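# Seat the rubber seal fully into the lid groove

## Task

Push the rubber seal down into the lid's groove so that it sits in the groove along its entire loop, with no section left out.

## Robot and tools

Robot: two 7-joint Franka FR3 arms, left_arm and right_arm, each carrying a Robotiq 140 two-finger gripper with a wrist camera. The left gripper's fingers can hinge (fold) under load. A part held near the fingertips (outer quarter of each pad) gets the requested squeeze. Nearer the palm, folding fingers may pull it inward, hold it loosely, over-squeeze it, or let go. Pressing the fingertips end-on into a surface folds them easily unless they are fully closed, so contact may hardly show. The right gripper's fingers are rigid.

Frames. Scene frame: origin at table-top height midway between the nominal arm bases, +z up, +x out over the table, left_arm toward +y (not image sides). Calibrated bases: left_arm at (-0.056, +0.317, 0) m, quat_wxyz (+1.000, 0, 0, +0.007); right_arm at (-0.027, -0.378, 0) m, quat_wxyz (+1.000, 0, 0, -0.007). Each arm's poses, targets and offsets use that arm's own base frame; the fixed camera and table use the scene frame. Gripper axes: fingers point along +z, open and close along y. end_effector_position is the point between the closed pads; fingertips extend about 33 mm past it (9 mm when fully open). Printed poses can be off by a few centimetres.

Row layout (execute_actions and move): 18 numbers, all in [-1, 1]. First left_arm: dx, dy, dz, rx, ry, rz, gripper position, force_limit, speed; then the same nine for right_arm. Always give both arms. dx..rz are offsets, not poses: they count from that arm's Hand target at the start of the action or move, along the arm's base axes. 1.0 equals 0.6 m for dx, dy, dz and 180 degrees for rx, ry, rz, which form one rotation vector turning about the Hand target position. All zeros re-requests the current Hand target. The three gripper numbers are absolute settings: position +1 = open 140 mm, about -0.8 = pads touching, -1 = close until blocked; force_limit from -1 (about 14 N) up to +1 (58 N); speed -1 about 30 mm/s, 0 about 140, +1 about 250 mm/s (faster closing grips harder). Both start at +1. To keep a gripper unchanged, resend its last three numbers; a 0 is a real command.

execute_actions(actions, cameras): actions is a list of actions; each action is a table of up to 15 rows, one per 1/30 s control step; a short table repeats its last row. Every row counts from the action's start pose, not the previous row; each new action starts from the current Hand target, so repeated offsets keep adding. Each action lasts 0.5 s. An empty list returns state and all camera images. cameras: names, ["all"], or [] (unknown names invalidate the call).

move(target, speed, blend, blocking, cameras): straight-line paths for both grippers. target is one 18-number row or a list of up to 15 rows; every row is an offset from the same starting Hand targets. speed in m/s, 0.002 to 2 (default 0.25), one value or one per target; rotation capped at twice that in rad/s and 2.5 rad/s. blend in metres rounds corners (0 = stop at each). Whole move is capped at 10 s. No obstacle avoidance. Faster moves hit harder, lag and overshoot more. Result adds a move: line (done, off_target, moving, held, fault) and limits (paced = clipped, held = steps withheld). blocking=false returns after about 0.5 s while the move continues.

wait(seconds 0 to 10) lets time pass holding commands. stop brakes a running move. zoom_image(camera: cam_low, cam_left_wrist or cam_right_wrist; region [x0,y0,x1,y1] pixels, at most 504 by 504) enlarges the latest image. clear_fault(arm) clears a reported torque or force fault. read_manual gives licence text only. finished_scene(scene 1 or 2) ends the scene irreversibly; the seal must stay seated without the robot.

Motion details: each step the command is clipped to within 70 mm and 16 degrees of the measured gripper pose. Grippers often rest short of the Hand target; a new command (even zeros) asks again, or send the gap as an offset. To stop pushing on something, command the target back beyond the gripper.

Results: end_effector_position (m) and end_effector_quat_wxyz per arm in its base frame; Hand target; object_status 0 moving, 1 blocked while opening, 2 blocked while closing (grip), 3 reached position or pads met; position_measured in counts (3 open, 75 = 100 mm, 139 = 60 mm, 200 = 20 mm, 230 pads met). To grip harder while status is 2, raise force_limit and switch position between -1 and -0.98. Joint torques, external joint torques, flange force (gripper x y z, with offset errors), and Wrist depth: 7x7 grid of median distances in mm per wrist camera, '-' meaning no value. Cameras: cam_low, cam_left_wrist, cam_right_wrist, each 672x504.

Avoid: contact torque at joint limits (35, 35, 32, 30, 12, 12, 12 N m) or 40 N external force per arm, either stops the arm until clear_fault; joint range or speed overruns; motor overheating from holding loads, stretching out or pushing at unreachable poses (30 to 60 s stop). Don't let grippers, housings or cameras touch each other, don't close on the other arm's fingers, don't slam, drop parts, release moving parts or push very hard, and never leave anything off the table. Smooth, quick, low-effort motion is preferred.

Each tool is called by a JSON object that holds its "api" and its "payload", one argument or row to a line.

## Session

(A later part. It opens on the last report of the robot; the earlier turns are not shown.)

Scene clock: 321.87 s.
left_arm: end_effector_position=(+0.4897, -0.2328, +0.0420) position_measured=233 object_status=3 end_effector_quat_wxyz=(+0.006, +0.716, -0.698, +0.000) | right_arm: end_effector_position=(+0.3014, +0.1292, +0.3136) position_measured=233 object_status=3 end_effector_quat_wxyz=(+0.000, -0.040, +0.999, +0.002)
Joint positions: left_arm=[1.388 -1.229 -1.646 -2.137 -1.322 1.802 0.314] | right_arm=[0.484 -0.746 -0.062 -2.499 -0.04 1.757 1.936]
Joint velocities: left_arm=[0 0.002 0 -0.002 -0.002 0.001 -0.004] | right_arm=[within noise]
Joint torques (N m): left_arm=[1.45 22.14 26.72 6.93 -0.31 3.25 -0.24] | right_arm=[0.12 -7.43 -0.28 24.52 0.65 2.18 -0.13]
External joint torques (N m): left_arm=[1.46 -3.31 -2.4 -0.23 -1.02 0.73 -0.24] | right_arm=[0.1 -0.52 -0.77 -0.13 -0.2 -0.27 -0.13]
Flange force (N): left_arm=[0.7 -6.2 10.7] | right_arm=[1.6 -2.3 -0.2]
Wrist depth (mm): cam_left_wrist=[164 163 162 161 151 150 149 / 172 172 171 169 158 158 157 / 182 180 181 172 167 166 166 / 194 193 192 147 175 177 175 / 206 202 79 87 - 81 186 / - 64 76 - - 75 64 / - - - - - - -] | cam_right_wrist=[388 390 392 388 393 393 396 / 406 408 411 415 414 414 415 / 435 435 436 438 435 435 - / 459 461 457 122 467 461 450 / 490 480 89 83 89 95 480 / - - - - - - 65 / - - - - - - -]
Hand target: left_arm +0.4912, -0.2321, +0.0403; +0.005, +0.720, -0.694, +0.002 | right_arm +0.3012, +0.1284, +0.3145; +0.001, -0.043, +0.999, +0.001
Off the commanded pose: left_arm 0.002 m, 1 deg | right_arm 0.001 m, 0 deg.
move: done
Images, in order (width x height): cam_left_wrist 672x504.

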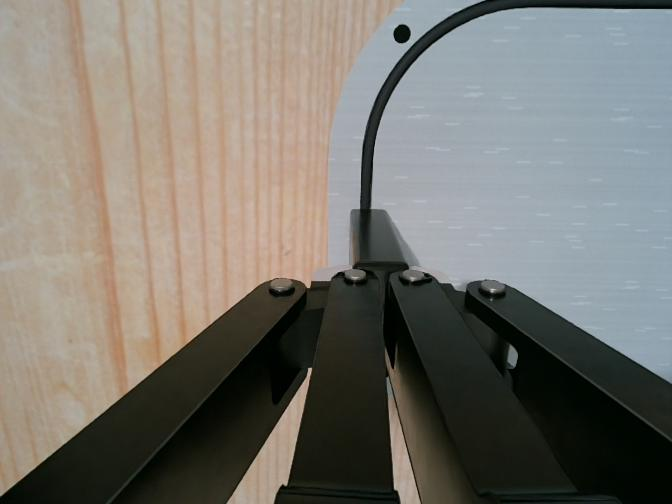

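{"api": "move", "payload": {
  "target": [
    [0,0,0.022,0,0,0,-1,-1,0,0,0,0,0,0,0,-1,-1,0],
    [-0.003,0.035,0.03,0,0,0.02,-0.35,-1,0,0,0,0,0,0,0,-1,-1,0]
  ],
  "speed": [0.06,0.1],
  "blend": [0.002,0],
  "cameras": ["cam_left_wrist"]
}}

{"api": "zoom_image", "payload": {
  "camera": "cam_left_wrist",
  "region": [290, 120, 510, 400]
}}

Scene clock: 323.73 s.
left_arm: end_effector_position=(+0.4902, -0.2127, +0.0581) position_measured=173 object_status=0 end_effector_quat_wxyz=(+0.005, +0.739, -0.673, +0.004) | right_arm: end_effector_position=(+0.3014, +0.1292, +0.3136) position_measured=233 object_status=3 end_effector_quat_wxyz=(+0.000, -0.040, +0.999, +0.002)
Joint positions: left_arm=[1.386 -1.225 -1.601 -2.17 -1.309 1.782 0.289] | right_arm=[0.484 -0.746 -0.062 -2.499 -0.04 1.757 1.936]
Joint torques (N m): left_arm=[0.74 22.05 29.25 7.19 0.79 2.36 -0.19] | right_arm=[0.12 -7.43 -0.29 24.55 0.62 2.17 -0.15]
External joint torques (N m): left_arm=[0.71 -2.21 0.31 -0.33 0.08 -0.19 -0.19] | right_arm=[0.06 -0.53 -0.84 -0.11 -0.24 -0.28 -0.15]
Flange force (N): left_arm=[0.0 -1.3 0.9] | right_arm=[1.5 -2.6 -0.3]
Wrist depth (mm): cam_left_wrist=[179 179 177 177 166 163 162 / 189 187 187 183 174 173 172 / 200 198 197 192 183 182 181 / 212 209 206 191 158 192 192 / 221 81 89 216 202 93 197 / - - - 232 234 - - / - - - 252 251 - -] | cam_right_wrist=[388 389 388 391 391 392 393 / 411 411 411 415 415 417 415 / 434 432 435 434 437 439 429 / 457 464 459 122 465 466 456 / 493 479 89 83 89 96 477 / - - - - - - 65 / - - - - - - -]
Hand target: left_arm +0.4894, -0.2111, +0.0583; +0.005, +0.742, -0.671, +0.002 | right_arm +0.3012, +0.1284, +0.3145; +0.001, -0.043, +0.999, +0.001
Off the commanded pose: left_arm 0.002 m, 0 deg | right_arm 0.001 m, 0 deg.
move: done
Images, in order (width x height): cam_left_wrist 672x504.

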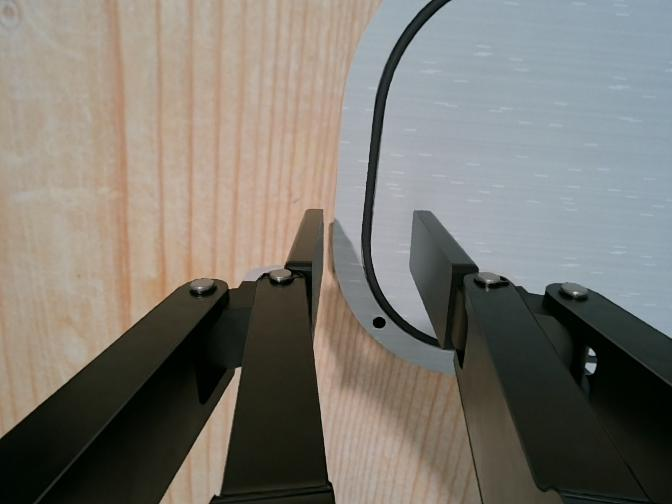

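Scaled by 1.800 from the camera's 672x504 image, which has a finer 960x720 frame.

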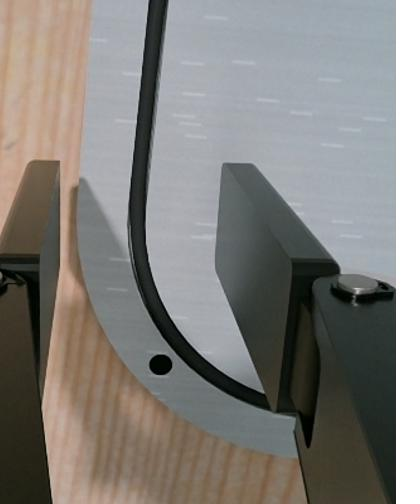

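{"api": "move", "payload": {
  "target": [
    [0.0012,-0.0137,-0.002,0,0,-0.018,-0.35,-1,0,0,0,0,0,0,0,-1,-1,0],
    [0.0012,-0.0137,-0.004,0,0,-0.018,-1,-1,0,0,0,0,0,0,0,-1,-1,0],
    [0.0012,-0.0137,-0.03,0,0,-0.018,-1,-1,0,0,0,0,0,0,0,-1,-1,0],
    [0.0012,-0.0137,-0.0097,0,0,-0.018,-1,-1,0,0,0,0,0,0,0,-1,-1,0],
    [0.0008,0.0075,-0.0097,0,0,-0.0155,-1,-1,0,0,0,0,0,0,0,-1,-1,0],
    [0.0008,0.0075,-0.03,0,0,-0.0155,-1,-1,0,0,0,0,0,0,0,-1,-1,0]
  ],
  "speed": [0.08,0.06,0.04,0.06,0.08,0.03],
  "blend": [0,0,0,0.002,0.002,0],
  "cameras": ["cam_left_wrist"]
}}

{"api": "zoom_image", "payload": {
  "camera": "cam_left_wrist",
  "region": [290, 80, 510, 300]
}}

Scene clock: 327.80 s.
left_arm: end_effector_position=(+0.4890, -0.2074, +0.0421) position_measured=233 object_status=3 end_effector_quat_wxyz=(+0.006, +0.727, -0.687, +0.001) | right_arm: end_effector_position=(+0.3014, +0.1292, +0.3136) position_measured=233 object_status=3 end_effector_quat_wxyz=(+0.000, -0.040, +0.999, +0.002)
Joint positions: left_arm=[1.4 -1.227 -1.636 -2.177 -1.326 1.806 0.338] | right_arm=[0.484 -0.746 -0.062 -2.499 -0.04 1.757 1.936]
Joint velocities: left_arm=[0 0.001 0 0.002 0 0 0.005] | right_arm=[within noise]
Joint torques (N m): left_arm=[1.4 21.6 26.98 6.74 0.16 3.25 0.29] | right_arm=[0.12 -7.46 -0.34 24.54 0.63 2.17 -0.14]
External joint torques (N m): left_arm=[1.37 -2.92 -1.87 -0.39 -0.55 0.72 0.29] | right_arm=[0.12 -0.62 -0.81 -0.05 -0.21 -0.27 -0.15]
Flange force (N): left_arm=[-1.0 -4.9 8.8] | right_arm=[1.7 -2.5 -0.4]
Wrist depth (mm): cam_left_wrist=[164 163 163 161 150 150 149 / 173 173 171 167 158 157 157 / 183 182 181 172 167 167 166 / 194 193 192 147 175 176 175 / 206 203 79 87 - 81 186 / - 64 76 - - 75 64 / - - - - - - -] | cam_right_wrist=[387 390 394 391 390 395 393 / 411 411 411 413 415 415 412 / 435 435 439 437 435 430 435 / 458 459 464 122 464 459 454 / 489 484 89 83 89 473 475 / - - - - - - 65 / - - - - - - -]
Hand target: left_arm +0.4899, -0.2066, +0.0403; +0.005, +0.725, -0.688, +0.002 | right_arm +0.3012, +0.1284, +0.3145; +0.001, -0.043, +0.999, +0.001
Off the commanded pose: left_arm 0.002 m, 0 deg | right_arm 0.001 m, 0 deg.
move: done
Images, in order (width x height): cam_left_wrist 672x504.

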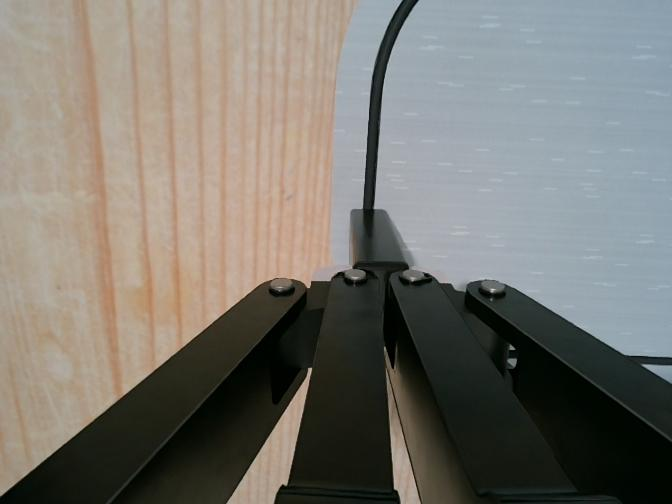

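Scaled by 2.291 from the camera's 672x504 image, which has a finer 960x720 frame.

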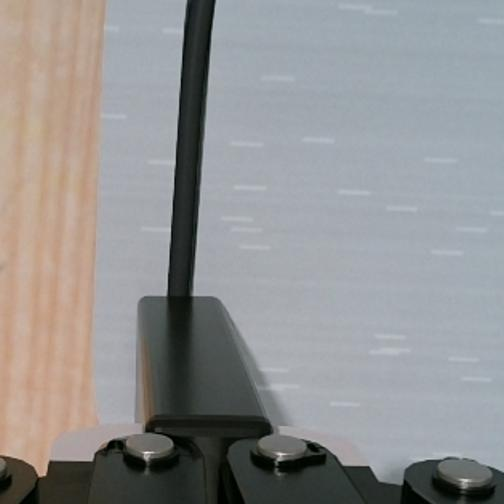

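{"api": "move", "payload": {
  "target": [
    [0,0,0.02,0,0,0,-1,-1,0,0,0,0,0,0,0,-1,-1,0],
    [-0.0028,0.0192,0.02,0,0,0.073,-1,-1,0,0,0,0,0,0,0,-1,-1,0],
    [-0.0028,0.0192,0,0,0,0.073,-1,-1,0,0,0,0,0,0,0,-1,-1,0],
    [-0.0028,0.0192,0.02,0,0,0.073,-1,-1,0,0,0,0,0,0,0,-1,-1,0],
    [-0.0107,0.0385,0.02,0,0,0.145,-1,-1,0,0,0,0,0,0,0,-1,-1,0],
    [-0.0107,0.0385,0,0,0,0.145,-1,-1,0,0,0,0,0,0,0,-1,-1,0]
  ],
  "speed": [0.06,0.1,0.03,0.06,0.1,0.03],
  "blend": [0.002,0.002,0,0.002,0.002,0],
  "cameras": ["cam_left_wrist"]
}}

{"api": "zoom_image", "payload": {
  "camera": "cam_left_wrist",
  "region": [290, 80, 510, 300]
}}

Scene clock: 332.43 s.
left_arm: end_effector_position=(+0.4823, -0.1841, +0.0418) position_measured=233 object_status=3 end_effector_quat_wxyz=(+0.005, +0.859, -0.511, +0.002) | right_arm: end_effector_position=(+0.3014, +0.1292, +0.3136) position_measured=233 object_status=3 end_effector_quat_wxyz=(+0.000, -0.040, +0.999, +0.002)
Joint positions: left_arm=[1.393 -1.26 -1.611 -2.23 -1.354 1.783 -0.045] | right_arm=[0.484 -0.746 -0.062 -2.499 -0.04 1.757 1.936]
Joint velocities: left_arm=[0 0 0.001 -0.001 0 0.001 -0.004] | right_arm=[within noise]
Joint torques (N m): left_arm=[1.27 20.41 27.12 6.29 -0.13 3.19 -0.28] | right_arm=[0.12 -7.44 -0.36 24.53 0.63 2.17 -0.14]
External joint torques (N m): left_arm=[1.26 -2.88 -1.61 -0.17 -0.85 0.6 -0.29] | right_arm=[0.14 -0.66 -0.8 -0.06 -0.21 -0.28 -0.14]
Flange force (N): left_arm=[2.3 -4.2 8.3] | right_arm=[1.9 -2.5 -0.4]
Wrist depth (mm): cam_left_wrist=[164 163 162 162 153 150 150 / 172 172 171 170 159 157 157 / 182 181 181 177 167 169 167 / 193 192 191 147 175 175 176 / 205 202 79 87 - 82 187 / - 64 76 - - 75 64 / - - - - - - -] | cam_right_wrist=[389 389 388 397 393 395 396 / 405 412 409 413 415 415 413 / 432 432 435 438 439 435 419 / 457 466 461 122 467 463 - / 493 482 89 83 89 90 522 / - - - - - - 65 / - - - - - - -]
Hand target: left_arm +0.4835, -0.1835, +0.0403; +0.004, +0.862, -0.507, +0.003 | right_arm +0.3012, +0.1284, +0.3145; +0.001, -0.043, +0.999, +0.001
Off the commanded pose: left_arm 0.002 m, 1 deg | right_arm 0.001 m, 0 deg.
move: done
Images, in order (width x height): cam_left_wrist 672x504.

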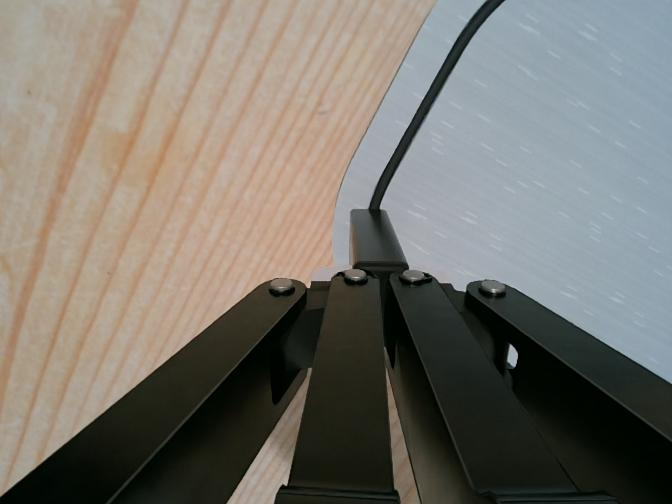

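Scaled by 2.291 from the camera's 672x504 image, which has a finer 960x720 frame.

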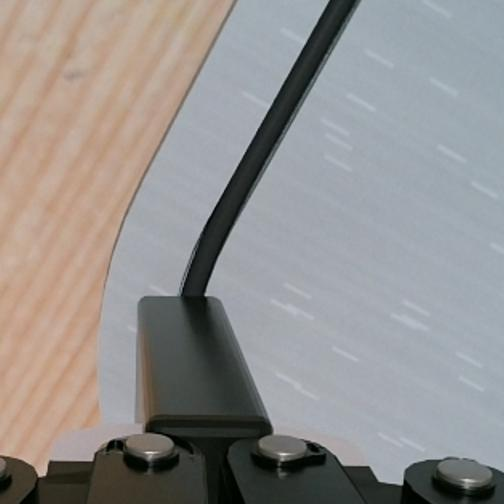

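{"api": "move", "payload": {
  "target": [
    [0,0,0.02,0,0,0,-1,-1,0,0,0,0,0,0,0,-1,-1,0],
    [-0.013,0.0168,0.02,0,0,0.072,-1,-1,0,0,0,0,0,0,0,-1,-1,0],
    [-0.013,0.0168,-0.0017,0,0,0.072,-1,-1,0,0,0,0,0,0,0,-1,-1,0],
    [-0.013,0.0168,0.02,0,0,0.072,-1,-1,0,0,0,0,0,0,0,-1,-1,0],
    [-0.0283,0.0303,0.02,0,0,0.144,-1,-1,0,0,0,0,0,0,0,-1,-1,0],
    [-0.0283,0.0303,-0.0017,0,0,0.144,-1,-1,0,0,0,0,0,0,0,-1,-1,0]
  ],
  "speed": [0.06,0.1,0.03,0.06,0.1,0.03],
  "blend": [0.002,0.002,0,0.002,0.002,0],
  "cameras": ["cam_left_wrist"]
}}

{"api": "zoom_image", "payload": {
  "camera": "cam_left_wrist",
  "region": [290, 80, 510, 300]
}}

Scene clock: 337.23 s.
left_arm: end_effector_position=(+0.4650, -0.1659, +0.0415) position_measured=233 object_status=3 end_effector_quat_wxyz=(+0.004, +0.952, -0.306, +0.002) | right_arm: end_effector_position=(+0.3014, +0.1292, +0.3136) position_measured=233 object_status=3 end_effector_quat_wxyz=(+0.000, -0.040, +0.999, +0.002)
Joint positions: left_arm=[1.352 -1.295 -1.584 -2.307 -1.381 1.762 -0.451] | right_arm=[0.484 -0.746 -0.062 -2.499 -0.04 1.757 1.936]
Joint velocities: left_arm=[-0.001 -0.001 -0.001 0.001 0 0.001 -0.004] | right_arm=[within noise]
Joint torques (N m): left_arm=[1.49 18.55 24.43 5.62 -0.58 3.42 -0.26] | right_arm=[0.11 -7.47 -0.31 24.53 0.62 2.18 -0.17]
External joint torques (N m): left_arm=[1.54 -3.07 -3.72 -0.12 -1.32 0.8 -0.27] | right_arm=[0.1 -0.61 -0.78 -0.09 -0.23 -0.26 -0.17]
Flange force (N): left_arm=[5.5 -4.1 14.5] | right_arm=[1.7 -2.5 -0.3]
Wrist depth (mm): cam_left_wrist=[163 163 162 162 161 152 150 / 171 171 170 170 160 158 158 / 180 180 180 177 168 168 166 / 191 191 191 147 175 177 176 / 204 201 79 87 - 81 187 / - 64 76 - - 75 64 / - - - - - - -] | cam_right_wrist=[388 391 391 392 393 399 394 / 407 413 411 412 416 419 416 / 432 433 431 442 439 436 - / 464 460 467 122 473 456 466 / 494 483 89 83 89 89 513 / - - - - - - 65 / - - - - - - -]
Hand target: left_arm +0.4665, -0.1653, +0.0393; +0.003, +0.954, -0.301, +0.004 | right_arm +0.3012, +0.1284, +0.3145; +0.001, -0.043, +0.999, +0.001
Off the commanded pose: left_arm 0.003 m, 1 deg | right_arm 0.001 m, 0 deg.
move: done
Images, in order (width x height): cam_left_wrist 672x504.

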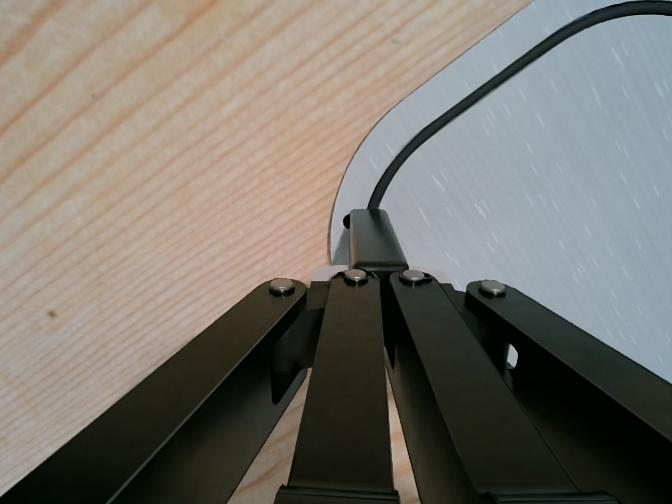

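Scaled by 2.291 from the camera's 672x504 image, which has a finer 960x720 frame.

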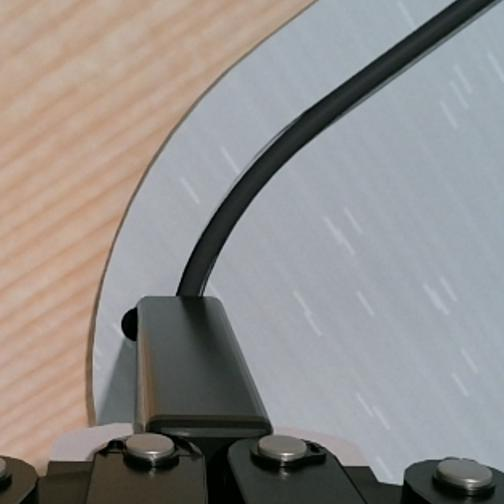

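{"api": "move", "payload": {
  "target": [
    [0,0,0.02,0,0,0,-1,-1,0,0,0,0,0,0,0,-1,-1,0],
    [-0.0188,0.008,0.02,0,0,0.072,-1,-1,0,0,0,0,0,0,0,-1,-1,0],
    [-0.0188,0.008,0,0,0,0.072,-1,-1,0,0,0,0,0,0,0,-1,-1,0],
    [-0.0188,0.008,0.02,0,0,0.072,-1,-1,0,0,0,0,0,0,0,-1,-1,0],
    [-0.0387,0.0133,0.02,0,0,0.144,-1,-1,0,0,0,0,0,0,0,-1,-1,0],
    [-0.0387,0.0133,0,0,0,0.144,-1,-1,0,0,0,0,0,0,0,-1,-1,0]
  ],
  "speed": [0.06,0.1,0.03,0.06,0.1,0.03],
  "blend": [0.002,0.002,0,0.002,0.002,0],
  "cameras": ["cam_left_wrist"]
}}

{"api": "zoom_image", "payload": {
  "camera": "cam_left_wrist",
  "region": [290, 80, 510, 300]
}}

Scene clock: 341.97 s.
left_arm: end_effector_position=(+0.4417, -0.1578, +0.0414) position_measured=233 object_status=3 end_effector_quat_wxyz=(+0.003, +0.996, -0.084, +0.003) | right_arm: end_effector_position=(+0.3014, +0.1292, +0.3136) position_measured=233 object_status=3 end_effector_quat_wxyz=(+0.000, -0.040, +0.999, +0.002)
Joint positions: left_arm=[1.284 -1.33 -1.559 -2.388 -1.403 1.739 -0.884] | right_arm=[0.484 -0.746 -0.062 -2.499 -0.04 1.757 1.936]
Joint velocities: left_arm=[0.002 0.001 -0.001 -0.002 0 0 -0.007] | right_arm=[within noise]
Joint torques (N m): left_arm=[1.34 16.99 23.38 5.16 -0.57 3.46 -0.32] | right_arm=[0.12 -7.5 -0.29 24.47 0.64 2.17 -0.17]
External joint torques (N m): left_arm=[1.28 -3.02 -4.04 0.19 -1.37 0.79 -0.33] | right_arm=[0.1 -0.64 -0.77 -0.13 -0.21 -0.27 -0.17]
Flange force (N): left_arm=[6.7 -0.6 15.5] | right_arm=[1.9 -2.6 -0.2]
Wrist depth (mm): cam_left_wrist=[161 161 161 162 161 160 157 / 170 170 170 170 161 157 159 / 180 179 179 176 168 168 167 / 191 190 190 147 175 177 178 / 203 199 79 87 - 81 189 / - 64 76 - - 75 64 / - - - - - - -] | cam_right_wrist=[389 389 392 392 393 392 392 / 410 412 411 410 411 415 414 / 431 433 437 440 436 436 - / 458 462 460 122 468 468 - / 482 483 89 83 89 95 502 / - - - - - - 65 / - - - - - - -]
Hand target: left_arm +0.4433, -0.1574, +0.0393; +0.002, +0.997, -0.079, +0.005 | right_arm +0.3012, +0.1284, +0.3145; +0.001, -0.043, +0.999, +0.001
Off the commanded pose: left_arm 0.003 m, 1 deg | right_arm 0.001 m, 0 deg.
move: done
Images, in order (width x height): cam_left_wrist 672x504.

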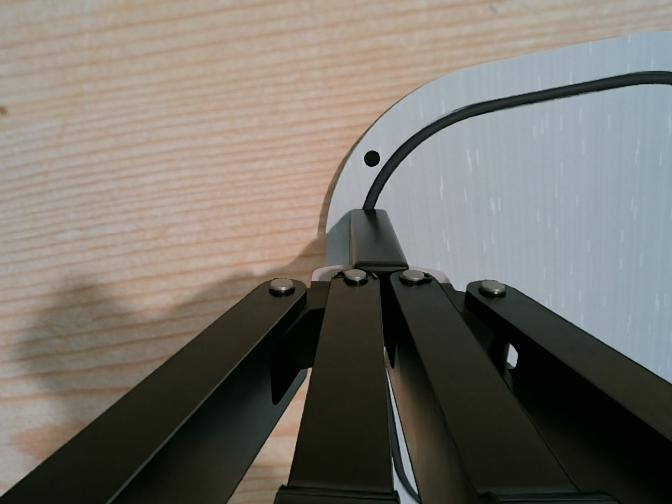

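Scaled by 2.291 from the camera's 672x504 image, which has a finer 960x720 frame.

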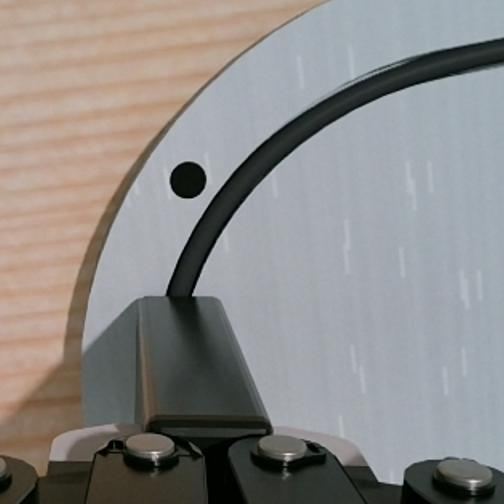

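{"api": "move", "payload": {
  "target": [
    [0,0,0.05,0,0,0,-1,-1,0,0,0,0,0,0,0,-1,-1,0],
    [-0.117,-0.14,0.16,0,0,0.063,-1,-1,0,0,0,0,0,0,0,-1,-1,0]
  ],
  "speed": [0.08,0.2],
  "blend": [0.01,0],
  "cameras": ["cam_left_wrist"]
}}

{"api": "zoom_image", "payload": {
  "camera": "cam_left_wrist",
  "region": [100, 0, 560, 280]
}}

Scene clock: 344.80 s.
left_arm: end_effector_position=(+0.3733, -0.2425, +0.1348) position_measured=233 object_status=3 end_effector_quat_wxyz=(+0.004, +1.000, +0.015, +0.006) | right_arm: end_effector_position=(+0.3014, +0.1292, +0.3136) position_measured=233 object_status=3 end_effector_quat_wxyz=(+0.000, -0.040, +0.999, +0.002)
Joint positions: left_arm=[0.98 -1.378 -1.303 -2.417 -1.253 1.551 -1.315] | right_arm=[0.484 -0.746 -0.062 -2.499 -0.04 1.757 1.936]
Joint velocities: left_arm=[0 -0.001 0 0 0 0 -0.006] | right_arm=[within noise]
Joint torques (N m): left_arm=[0.95 15.96 26.32 8.15 0.88 2.48 -0.3] | right_arm=[0.11 -7.5 -0.29 24.55 0.63 2.16 -0.15]
External joint torques (N m): left_arm=[0.96 -2.27 0.23 0.48 0.05 -0.2 -0.3] | right_arm=[0.15 -0.61 -0.68 -0.06 -0.21 -0.28 -0.15]
Flange force (N): left_arm=[1.8 1.3 -0.5] | right_arm=[1.8 -2.3 -0.4]
Wrist depth (mm): cam_left_wrist=[241 243 233 233 233 243 247 / 256 258 246 246 241 255 260 / 270 270 262 259 262 269 271 / 287 286 272 118 273 290 291 / 304 301 79 87 - 82 304 / - 64 76 - - 75 64 / - - - - - - -] | cam_right_wrist=[387 388 392 389 393 391 397 / 412 409 412 412 411 413 412 / 432 433 434 433 437 430 429 / 460 463 461 122 464 460 451 / 485 484 89 83 89 89 498 / - - - - - - 65 / - - - - - - -]
Hand target: left_arm +0.3731, -0.2414, +0.1353; +0.002, +1.000, +0.020, +0.005 | right_arm +0.3012, +0.1284, +0.3145; +0.001, -0.043, +0.999, +0.001
Off the commanded pose: left_arm 0.001 m, 1 deg | right_arm 0.001 m, 0 deg.
move: done
Images, in order (width x height): cam_left_wrist 672x504.

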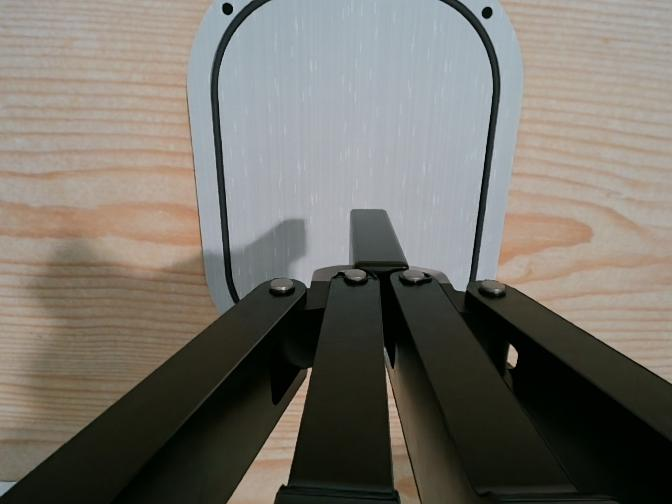

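Scaled by 1.096 from the camera's 672x504 image, which has a finer 960x720 frame.

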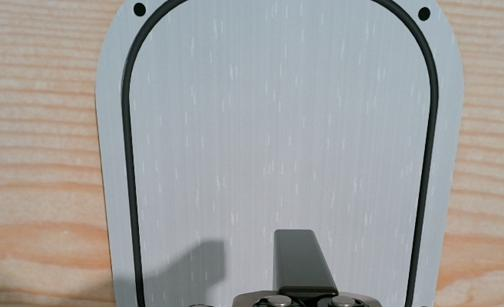

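{"api": "zoom_image", "payload": {
  "camera": "cam_left_wrist",
  "region": [180, 0, 300, 150]
}}

{"api": "zoom_image", "payload": {
  "camera": "cam_left_wrist",
  "region": [180, 150, 300, 310]
}}

{"api": "zoom_image", "payload": {
  "camera": "cam_left_wrist",
  "region": [420, 0, 540, 150]
}}

{"api": "zoom_image", "payload": {
  "camera": "cam_left_wrist",
  "region": [420, 150, 540, 290]
}}

Scaled by 3.360 from the camera's 672x504 image, which has a finer 960x720 frame.

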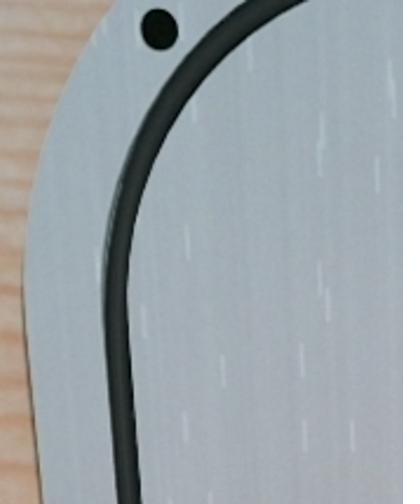

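Scaled by 3.150 from the camera's 672x504 image, which has a finer 960x720 frame.

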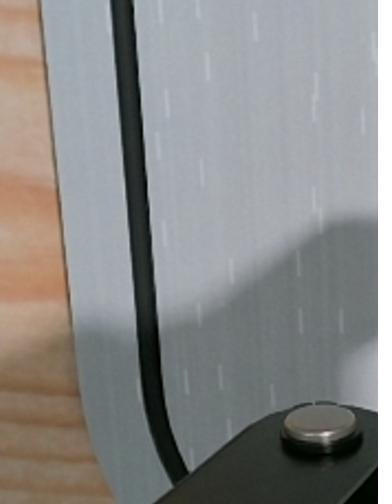

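Scaled by 3.360 from the camera's 672x504 image, which has a finer 960x720 frame.

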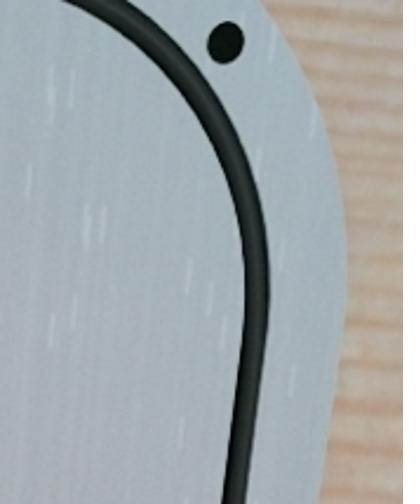

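Scaled by 3.600 from the camera's 672x504 image, which has a finer 960x720 frame.

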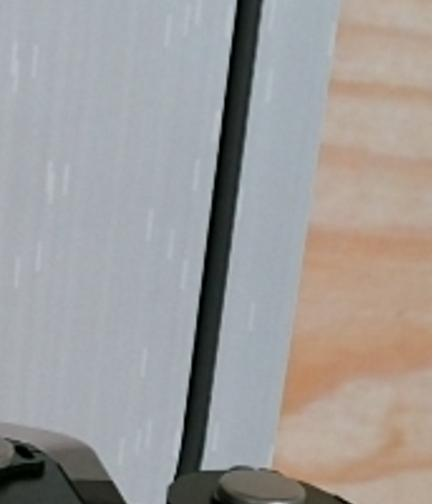

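{"api": "move", "payload": {
  "target": [
    [0.1278,0.1365,-0.1,0,0,-0.096,-1,-1,0,0,0,0,0,0,0,-1,-1,0],
    [0.1278,0.1365,-0.1372,0,0,-0.096,-1,-1,0,0,0,0,0,0,0,-1,-1,0],
    [0.1278,0.1365,-0.16,0,0,-0.096,-1,-1,0,0,0,0,0,0,0,-1,-1,0],
    [0.1278,0.1365,-0.1372,0,0,-0.096,-1,-1,0,0,0,0,0,0,0,-1,-1,0],
    [0.0998,0.1408,-0.1372,0,0,0,-1,-1,0,0,0,0,0,0,0,-1,-1,0],
    [0.0998,0.1408,-0.16,0,0,0,-1,-1,0,0,0,0,0,0,0,-1,-1,0]
  ],
  "speed": [0.2,0.08,0.03,0.06,0.1,0.03],
  "blend": [0.01,0.002,0,0.002,0.002,0],
  "cameras": ["cam_left_wrist"]
}}

{"api": "zoom_image", "payload": {
  "camera": "cam_left_wrist",
  "region": [290, 80, 510, 300]
}}

Scene clock: 350.03 s.
left_arm: end_effector_position=(+0.4312, -0.1576, +0.0414) position_measured=233 object_status=3 end_effector_quat_wxyz=(+0.002, +1.000, +0.014, +0.002) | right_arm: end_effector_position=(+0.3014, +0.1292, +0.3136) position_measured=233 object_status=3 end_effector_quat_wxyz=(+0.000, -0.040, +0.999, +0.002)
Joint positions: left_arm=[1.25 -1.335 -1.551 -2.42 -1.406 1.736 -1.082] | right_arm=[0.484 -0.746 -0.062 -2.499 -0.04 1.757 1.936]
Joint velocities: left_arm=[0 0 0 0.001 -0.001 0 -0.007] | right_arm=[within noise]
Joint torques (N m): left_arm=[1.49 16.27 22.74 5.03 -0.63 3.56 -0.22] | right_arm=[0.05 -7.51 -0.28 24.49 0.65 2.17 -0.13]
External joint torques (N m): left_arm=[1.5 -3.08 -4.23 0.12 -1.44 0.89 -0.22] | right_arm=[0.05 -0.65 -0.73 -0.11 -0.2 -0.27 -0.13]
Flange force (N): left_arm=[7.3 0.3 16.6] | right_arm=[2.0 -2.5 -0.3]
Wrist depth (mm): cam_left_wrist=[161 161 161 161 161 160 159 / 170 170 170 170 160 158 158 / 180 179 180 178 168 170 167 / 190 190 191 147 175 175 178 / 203 199 79 87 - 81 187 / - 64 76 - - 75 64 / - - - - - - -] | cam_right_wrist=[388 387 392 391 390 393 392 / 408 411 407 408 413 417 414 / 434 438 437 439 436 437 - / 460 459 463 122 457 455 - / 481 487 89 83 89 470 497 / - - - - - - 65 / - - - - - - -]
Hand target: left_arm +0.4330, -0.1569, +0.0393; +0.002, +1.000, +0.020, +0.005 | right_arm +0.3012, +0.1284, +0.3145; +0.001, -0.043, +0.999, +0.001
Off the commanded pose: left_arm 0.003 m, 1 deg | right_arm 0.001 m, 0 deg.
move: done
Images, in order (width x height): cam_left_wrist 672x504.

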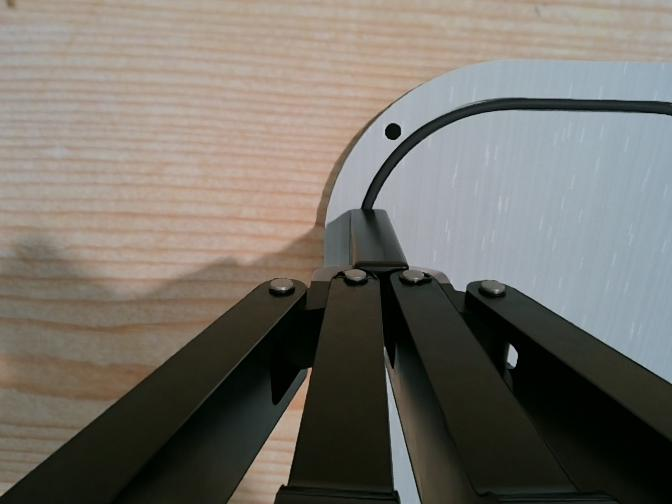

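Scaled by 2.291 from the camera's 672x504 image, which has a finer 960x720 frame.

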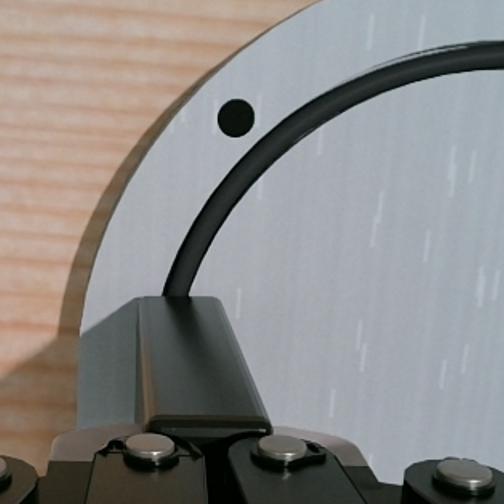

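{"api": "move", "payload": {
  "target": [
    [0,0,0.022,0,0,0,-1,-1,0,0,0,0,0,0,0,-1,-1,0],
    [-0.019,-0.0008,0.022,0,0,0,-1,-1,0,0,0,0,0,0,0,-1,-1,0],
    [-0.019,-0.0008,0,0,0,0,-1,-1,0,0,0,0,0,0,0,-1,-1,0],
    [-0.019,-0.0008,0.022,0,0,0,-1,-1,0,0,0,0,0,0,0,-1,-1,0],
    [-0.0383,-0.0017,0.022,0,0,0,-1,-1,0,0,0,0,0,0,0,-1,-1,0],
    [-0.0383,-0.0017,0,0,0,0,-1,-1,0,0,0,0,0,0,0,-1,-1,0]
  ],
  "speed": [0.06,0.1,0.03,0.06,0.1,0.03],
  "blend": [0.002,0.002,0,0.002,0.002,0],
  "cameras": ["cam_left_wrist"]
}}

{"api": "zoom_image", "payload": {
  "camera": "cam_left_wrist",
  "region": [290, 40, 550, 300]
}}

Scene clock: 352.33 s.
left_arm: end_effector_position=(+0.4084, -0.1584, +0.0415) position_measured=233 object_status=3 end_effector_quat_wxyz=(+0.002, +1.000, +0.016, +0.003) | right_arm: end_effector_position=(+0.3014, +0.1292, +0.3136) position_measured=233 object_status=3 end_effector_quat_wxyz=(+0.000, -0.040, +0.999, +0.002)
Joint positions: left_arm=[1.174 -1.338 -1.537 -2.487 -1.407 1.737 -1.093] | right_arm=[0.484 -0.746 -0.062 -2.499 -0.04 1.757 1.936]
Joint torques (N m): left_arm=[1.74 15.31 21.34 4.79 -0.61 3.62 -0.17] | right_arm=[0.12 -7.45 -0.29 24.52 0.63 2.17 -0.13]
External joint torques (N m): left_arm=[1.85 -2.7 -4.63 -0.2 -1.41 0.95 -0.17] | right_arm=[0.14 -0.74 -0.73 -0.05 -0.21 -0.28 -0.13]
Flange force (N): left_arm=[7.9 -0.5 18.3] | right_arm=[2.2 -2.5 -0.4]
Wrist depth (mm): cam_left_wrist=[161 161 161 161 153 150 150 / 170 170 169 168 158 158 159 / 179 180 179 172 167 168 168 / 190 190 190 131 175 178 178 / 202 200 79 87 - 82 189 / - 64 76 - - 75 64 / - - - - - - -] | cam_right_wrist=[386 391 391 395 391 391 393 / 408 414 413 412 415 413 413 / 432 433 438 437 440 437 - / 459 461 459 122 457 460 460 / 489 482 89 83 89 89 494 / - - - - - - 65 / - - - - - - -]
Hand target: left_arm +0.4100, -0.1579, +0.0393; +0.002, +1.000, +0.020, +0.005 | right_arm +0.3012, +0.1284, +0.3145; +0.001, -0.043, +0.999, +0.001
Off the commanded pose: left_arm 0.003 m, 0 deg | right_arm 0.001 m, 0 deg.
move: done
Images, in order (width x height): cam_left_wrist 672x504.

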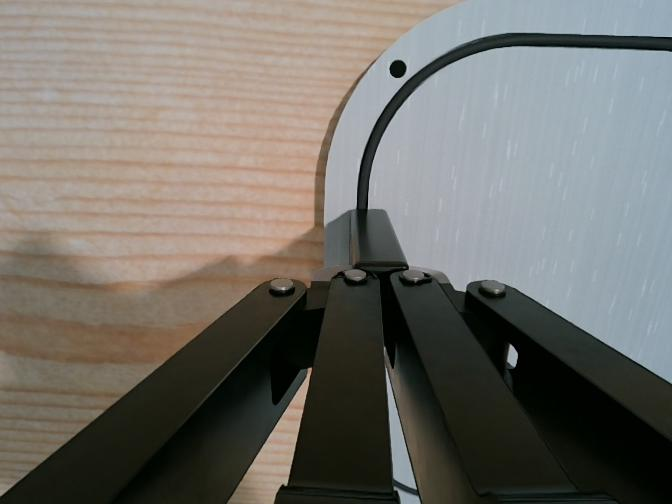

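Scaled by 1.938 from the camera's 672x504 image, which has a finer 960x720 frame.

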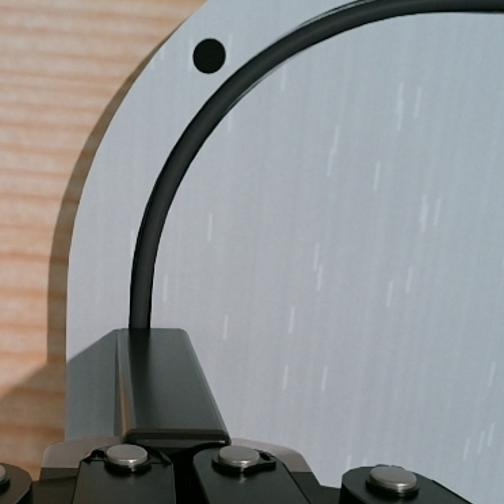

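{"api": "move", "payload": {
  "target": [
    [0,0,0.03,0,0,0,-1,-1,0,0,0,0,0,0,0,-1,-1,0],
    [0.1233,-0.055,0.0312,0,0,-0.39,-0.4,-1,0,0,0,0,0,0,0,-1,-1,0]
  ],
  "speed": [0.08,0.15],
  "blend": [0.003,0],
  "cameras": ["cam_left_wrist"]
}}

{"api": "zoom_image", "payload": {
  "camera": "cam_left_wrist",
  "region": [310, 60, 470, 230]
}}

{"api": "zoom_image", "payload": {
  "camera": "cam_left_wrist",
  "region": [310, 200, 470, 370]
}}

Scene clock: 358.73 s.
left_arm: end_effector_position=(+0.4837, -0.1920, +0.0583) position_measured=179 object_status=0 end_effector_quat_wxyz=(+0.005, +0.831, -0.556, +0.004) | right_arm: end_effector_position=(+0.3014, +0.1292, +0.3136) position_measured=233 object_status=3 end_effector_quat_wxyz=(+0.000, -0.040, +0.999, +0.002)
Joint positions: left_arm=[1.381 -1.204 -1.594 -2.219 -1.299 1.802 0.031] | right_arm=[0.484 -0.746 -0.062 -2.499 -0.04 1.757 1.936]
Joint torques (N m): left_arm=[1.08 20.82 28.16 8.05 0.63 2.66 0.32] | right_arm=[0.14 -7.5 -0.34 24.55 0.62 2.16 -0.18]
External joint torques (N m): left_arm=[0.97 -2.14 -0.14 0.29 -0.08 0.08 0.32] | right_arm=[0.08 -0.62 -0.89 -0.09 -0.24 -0.29 -0.18]
Flange force (N): left_arm=[1.0 -4.2 2.6] | right_arm=[1.7 -2.8 -0.3]
Wrist depth (mm): cam_left_wrist=[179 178 177 177 166 163 166 / 188 187 187 184 174 173 173 / 199 199 197 193 183 183 182 / 210 209 206 193 189 191 192 / 221 81 93 217 204 93 199 / - 65 67 233 234 - - / - - - 251 - - -] | cam_right_wrist=[390 386 392 391 393 394 393 / 411 410 411 417 411 415 415 / 436 434 432 439 437 441 440 / 456 465 463 122 468 463 455 / 487 478 89 83 89 96 494 / - - - - - - 65 / - - - - - - -]
Hand target: left_arm +0.4840, -0.1909, +0.0580; +0.004, +0.829, -0.559, +0.003 | right_arm +0.3012, +0.1284, +0.3145; +0.001, -0.043, +0.999, +0.001
Off the commanded pose: left_arm 0.001 m, 0 deg | right_arm 0.001 m, 0 deg.
move: done
Images, in order (width x height): cam_left_wrist 672x504.

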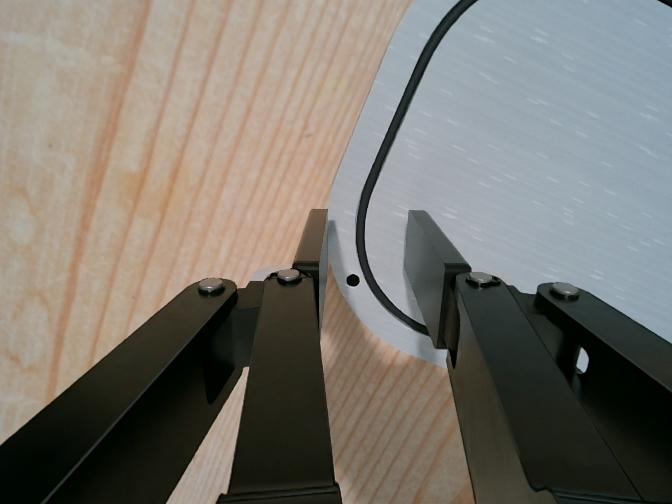

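Scaled by 2.965 from the camera's 672x504 image, which has a finer 960x720 frame.

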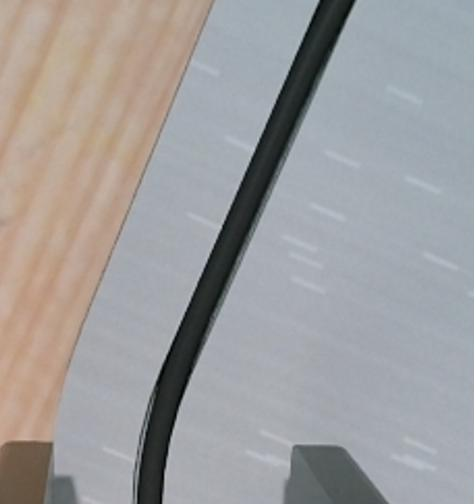

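Scaled by 2.965 from the camera's 672x504 image, which has a finer 960x720 frame.

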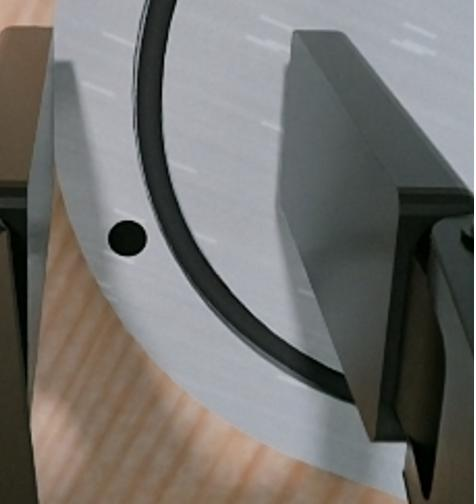

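{"api": "move", "payload": {
  "target": [
    [0.0068,-0.0007,-0.003,0,0,-0.011,-1,-1,0,0,0,0,0,0,0,-1,-1,0],
    [0.0068,-0.0007,-0.0312,0,0,-0.011,-1,-1,0,0,0,0,0,0,0,-1,-1,0],
    [0.0068,-0.0007,-0.0092,0,0,-0.011,-1,-1,0,0,0,0,0,0,0,-1,-1,0],
    [-0.0023,0.018,-0.0092,0,0,0.061,-1,-1,0,0,0,0,0,0,0,-1,-1,0],
    [-0.0023,0.018,-0.0312,0,0,0.061,-1,-1,0,0,0,0,0,0,0,-1,-1,0]
  ],
  "speed": [0.08,0.04,0.06,0.1,0.03],
  "blend": [0,0,0.002,0.002,0],
  "cameras": ["cam_left_wrist"]
}}

{"api": "zoom_image", "payload": {
  "camera": "cam_left_wrist",
  "region": [290, 80, 510, 300]
}}

Scene clock: 363.20 s.
left_arm: end_effector_position=(+0.4814, -0.1807, +0.0419) position_measured=233 object_status=3 end_effector_quat_wxyz=(+0.005, +0.876, -0.482, +0.002) | right_arm: end_effector_position=(+0.3014, +0.1292, +0.3136) position_measured=233 object_status=3 end_effector_quat_wxyz=(+0.000, -0.040, +0.999, +0.002)
Joint positions: left_arm=[1.394 -1.227 -1.62 -2.239 -1.334 1.813 -0.112] | right_arm=[0.484 -0.746 -0.062 -2.499 -0.04 1.757 1.936]
Joint velocities: left_arm=[0.001 0 0.001 0.002 0 0 -0.005] | right_arm=[within noise]
Joint torques (N m): left_arm=[1.6 19.58 24.44 6.82 -0.55 3.37 -0.21] | right_arm=[0.11 -7.42 -0.29 24.54 0.65 2.18 -0.16]
External joint torques (N m): left_arm=[1.46 -3.31 -3.81 -0.09 -1.28 0.79 -0.21] | right_arm=[0.08 -0.66 -0.79 -0.02 -0.21 -0.27 -0.16]
Flange force (N): left_arm=[4.3 -6.2 14.7] | right_arm=[1.8 -2.6 -0.5]
Wrist depth (mm): cam_left_wrist=[163 162 162 162 154 150 150 / 172 172 172 170 159 158 157 / 182 180 180 176 168 167 166 / 192 192 191 147 175 177 176 / 205 201 79 87 - 81 187 / - 64 76 - - 75 64 / - - - - - - -] | cam_right_wrist=[388 389 392 389 393 396 393 / 410 410 412 411 414 417 417 / 435 435 437 436 434 435 423 / 457 461 460 122 466 463 - / 492 482 89 83 89 469 488 / - - - - - - 65 / - - - - - - -]
Hand target: left_arm +0.4826, -0.1801, +0.0393; +0.004, +0.879, -0.477, +0.003 | right_arm +0.3012, +0.1284, +0.3145; +0.001, -0.043, +0.999, +0.001
Off the commanded pose: left_arm 0.003 m, 1 deg | right_arm 0.001 m, 0 deg.
move: done
Images, in order (width x height): cam_left_wrist 672x504.

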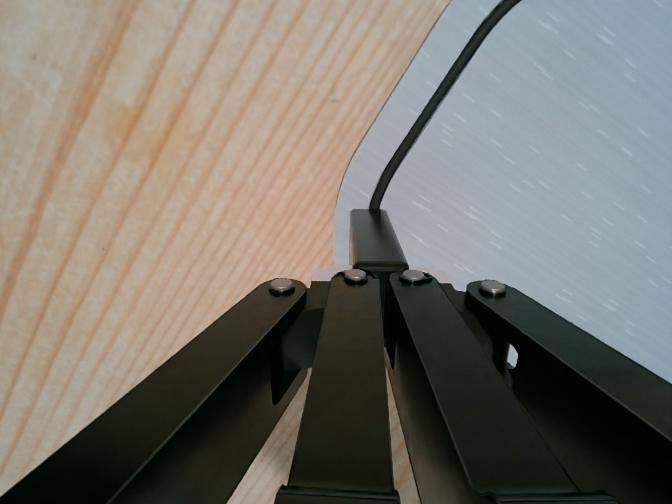

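Scaled by 2.291 from the camera's 672x504 image, which has a finer 960x720 frame.

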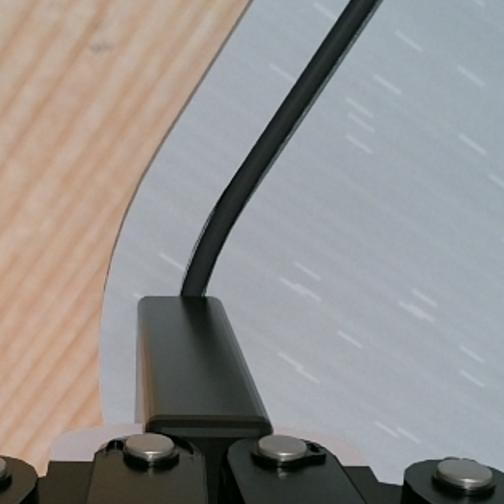

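{"api": "move", "payload": {
  "target": [
    [0,0,0.04,0,0,0,-1,-1,0,0,0,0,0,0,0,-1,-1,0],
    [-0.095,-0.108,0.16,0,0,-0.67,-1,-1,0,0,0,0,0,0,0,-1,-1,0]
  ],
  "speed": [0.08,0.25],
  "blend": [0.01,0],
  "cameras": ["cam_left_wrist"]
}}

{"api": "zoom_image", "payload": {
  "camera": "cam_left_wrist",
  "region": [150, 0, 310, 140]
}}

{"api": "zoom_image", "payload": {
  "camera": "cam_left_wrist",
  "region": [150, 140, 310, 280]
}}

{"api": "zoom_image", "payload": {
  "camera": "cam_left_wrist",
  "region": [420, 0, 580, 140]
}}

{"api": "zoom_image", "payload": {
  "camera": "cam_left_wrist",
  "region": [420, 140, 580, 280]
}}

Scene clock: 369.27 s.
left_arm: end_effector_position=(+0.4253, -0.2457, +0.1350) position_measured=233 object_status=3 end_effector_quat_wxyz=(-0.006, -0.026, +1.000, +0.001) | right_arm: end_effector_position=(+0.3014, +0.1292, +0.3136) position_measured=233 object_status=3 end_effector_quat_wxyz=(+0.000, -0.040, +0.999, +0.002)
Joint positions: left_arm=[1.029 -0.643 -1.467 -2.307 -0.752 2.073 1.537] | right_arm=[0.484 -0.746 -0.062 -2.499 -0.04 1.757 1.936]
Joint velocities: left_arm=[0 0.001 0 0 0 0 0.006] | right_arm=[within noise]
Joint torques (N m): left_arm=[0.22 9.47 17.87 17.39 0.97 2.77 0.35] | right_arm=[0.09 -7.43 -0.27 24.48 0.63 2.18 -0.14]
External joint torques (N m): left_arm=[0.3 -0.92 0.42 -0.69 0.26 0.35 0.35] | right_arm=[0.08 -0.5 -0.72 -0.2 -0.21 -0.27 -0.14]
Flange force (N): left_arm=[2.2 2.5 0.4] | right_arm=[1.7 -2.3 -0.1]
Wrist depth (mm): cam_left_wrist=[244 243 229 229 230 230 237 / 258 257 241 239 242 246 249 / 274 270 264 260 252 262 263 / 291 288 281 131 272 281 279 / 308 302 79 87 - 82 294 / - 64 76 - - 75 64 / - - - - - - -] | cam_right_wrist=[394 388 392 390 391 392 396 / 412 408 411 415 415 419 417 / 433 434 434 435 438 434 426 / 457 460 459 122 461 466 - / 484 483 89 83 89 89 548 / - - - - - - 65 / - - - - - - -]
Hand target: left_arm +0.4256, -0.2449, +0.1353; -0.005, -0.021, +1.000, +0.002 | right_arm +0.3012, +0.1284, +0.3145; +0.001, -0.043, +0.999, +0.001
Off the commanded pose: left_arm 0.001 m, 1 deg | right_arm 0.001 m, 0 deg.
move: done
Images, in order (width x height): cam_left_wrist 672x504.

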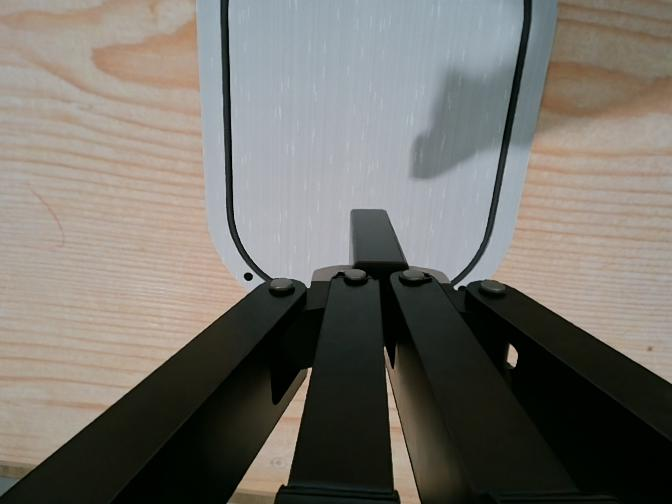

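Scaled by 3.150 from the camera's 672x504 image, which has a finer 960x720 frame.

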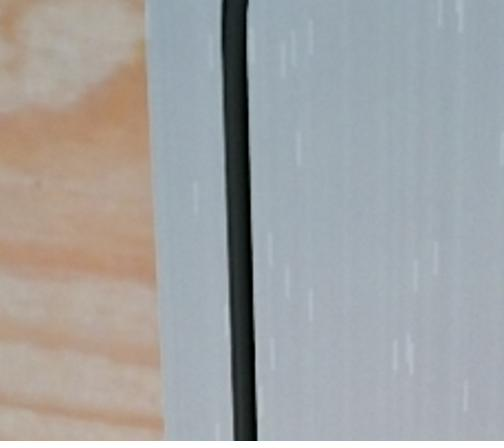

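Scaled by 3.150 from the camera's 672x504 image, which has a finer 960x720 frame.

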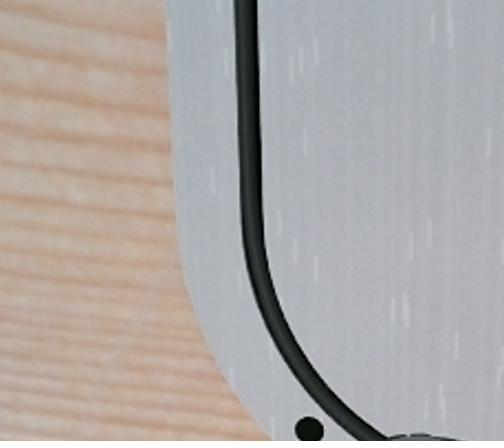

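Scaled by 3.150 from the camera's 672x504 image, which has a finer 960x720 frame.

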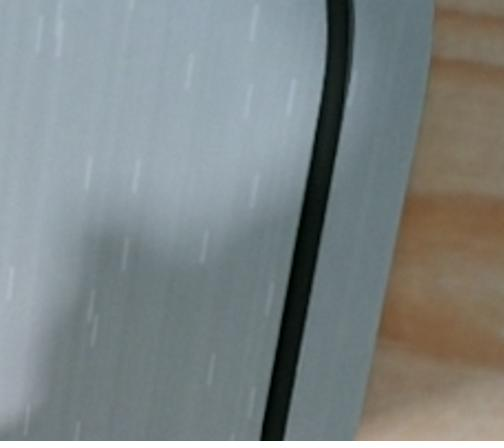

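Scaled by 3.150 from the camera's 672x504 image, which has a finer 960x720 frame.

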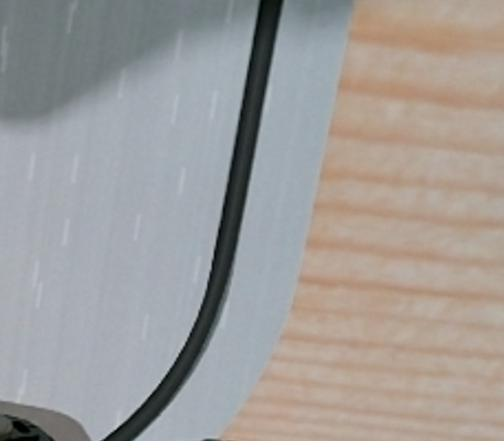

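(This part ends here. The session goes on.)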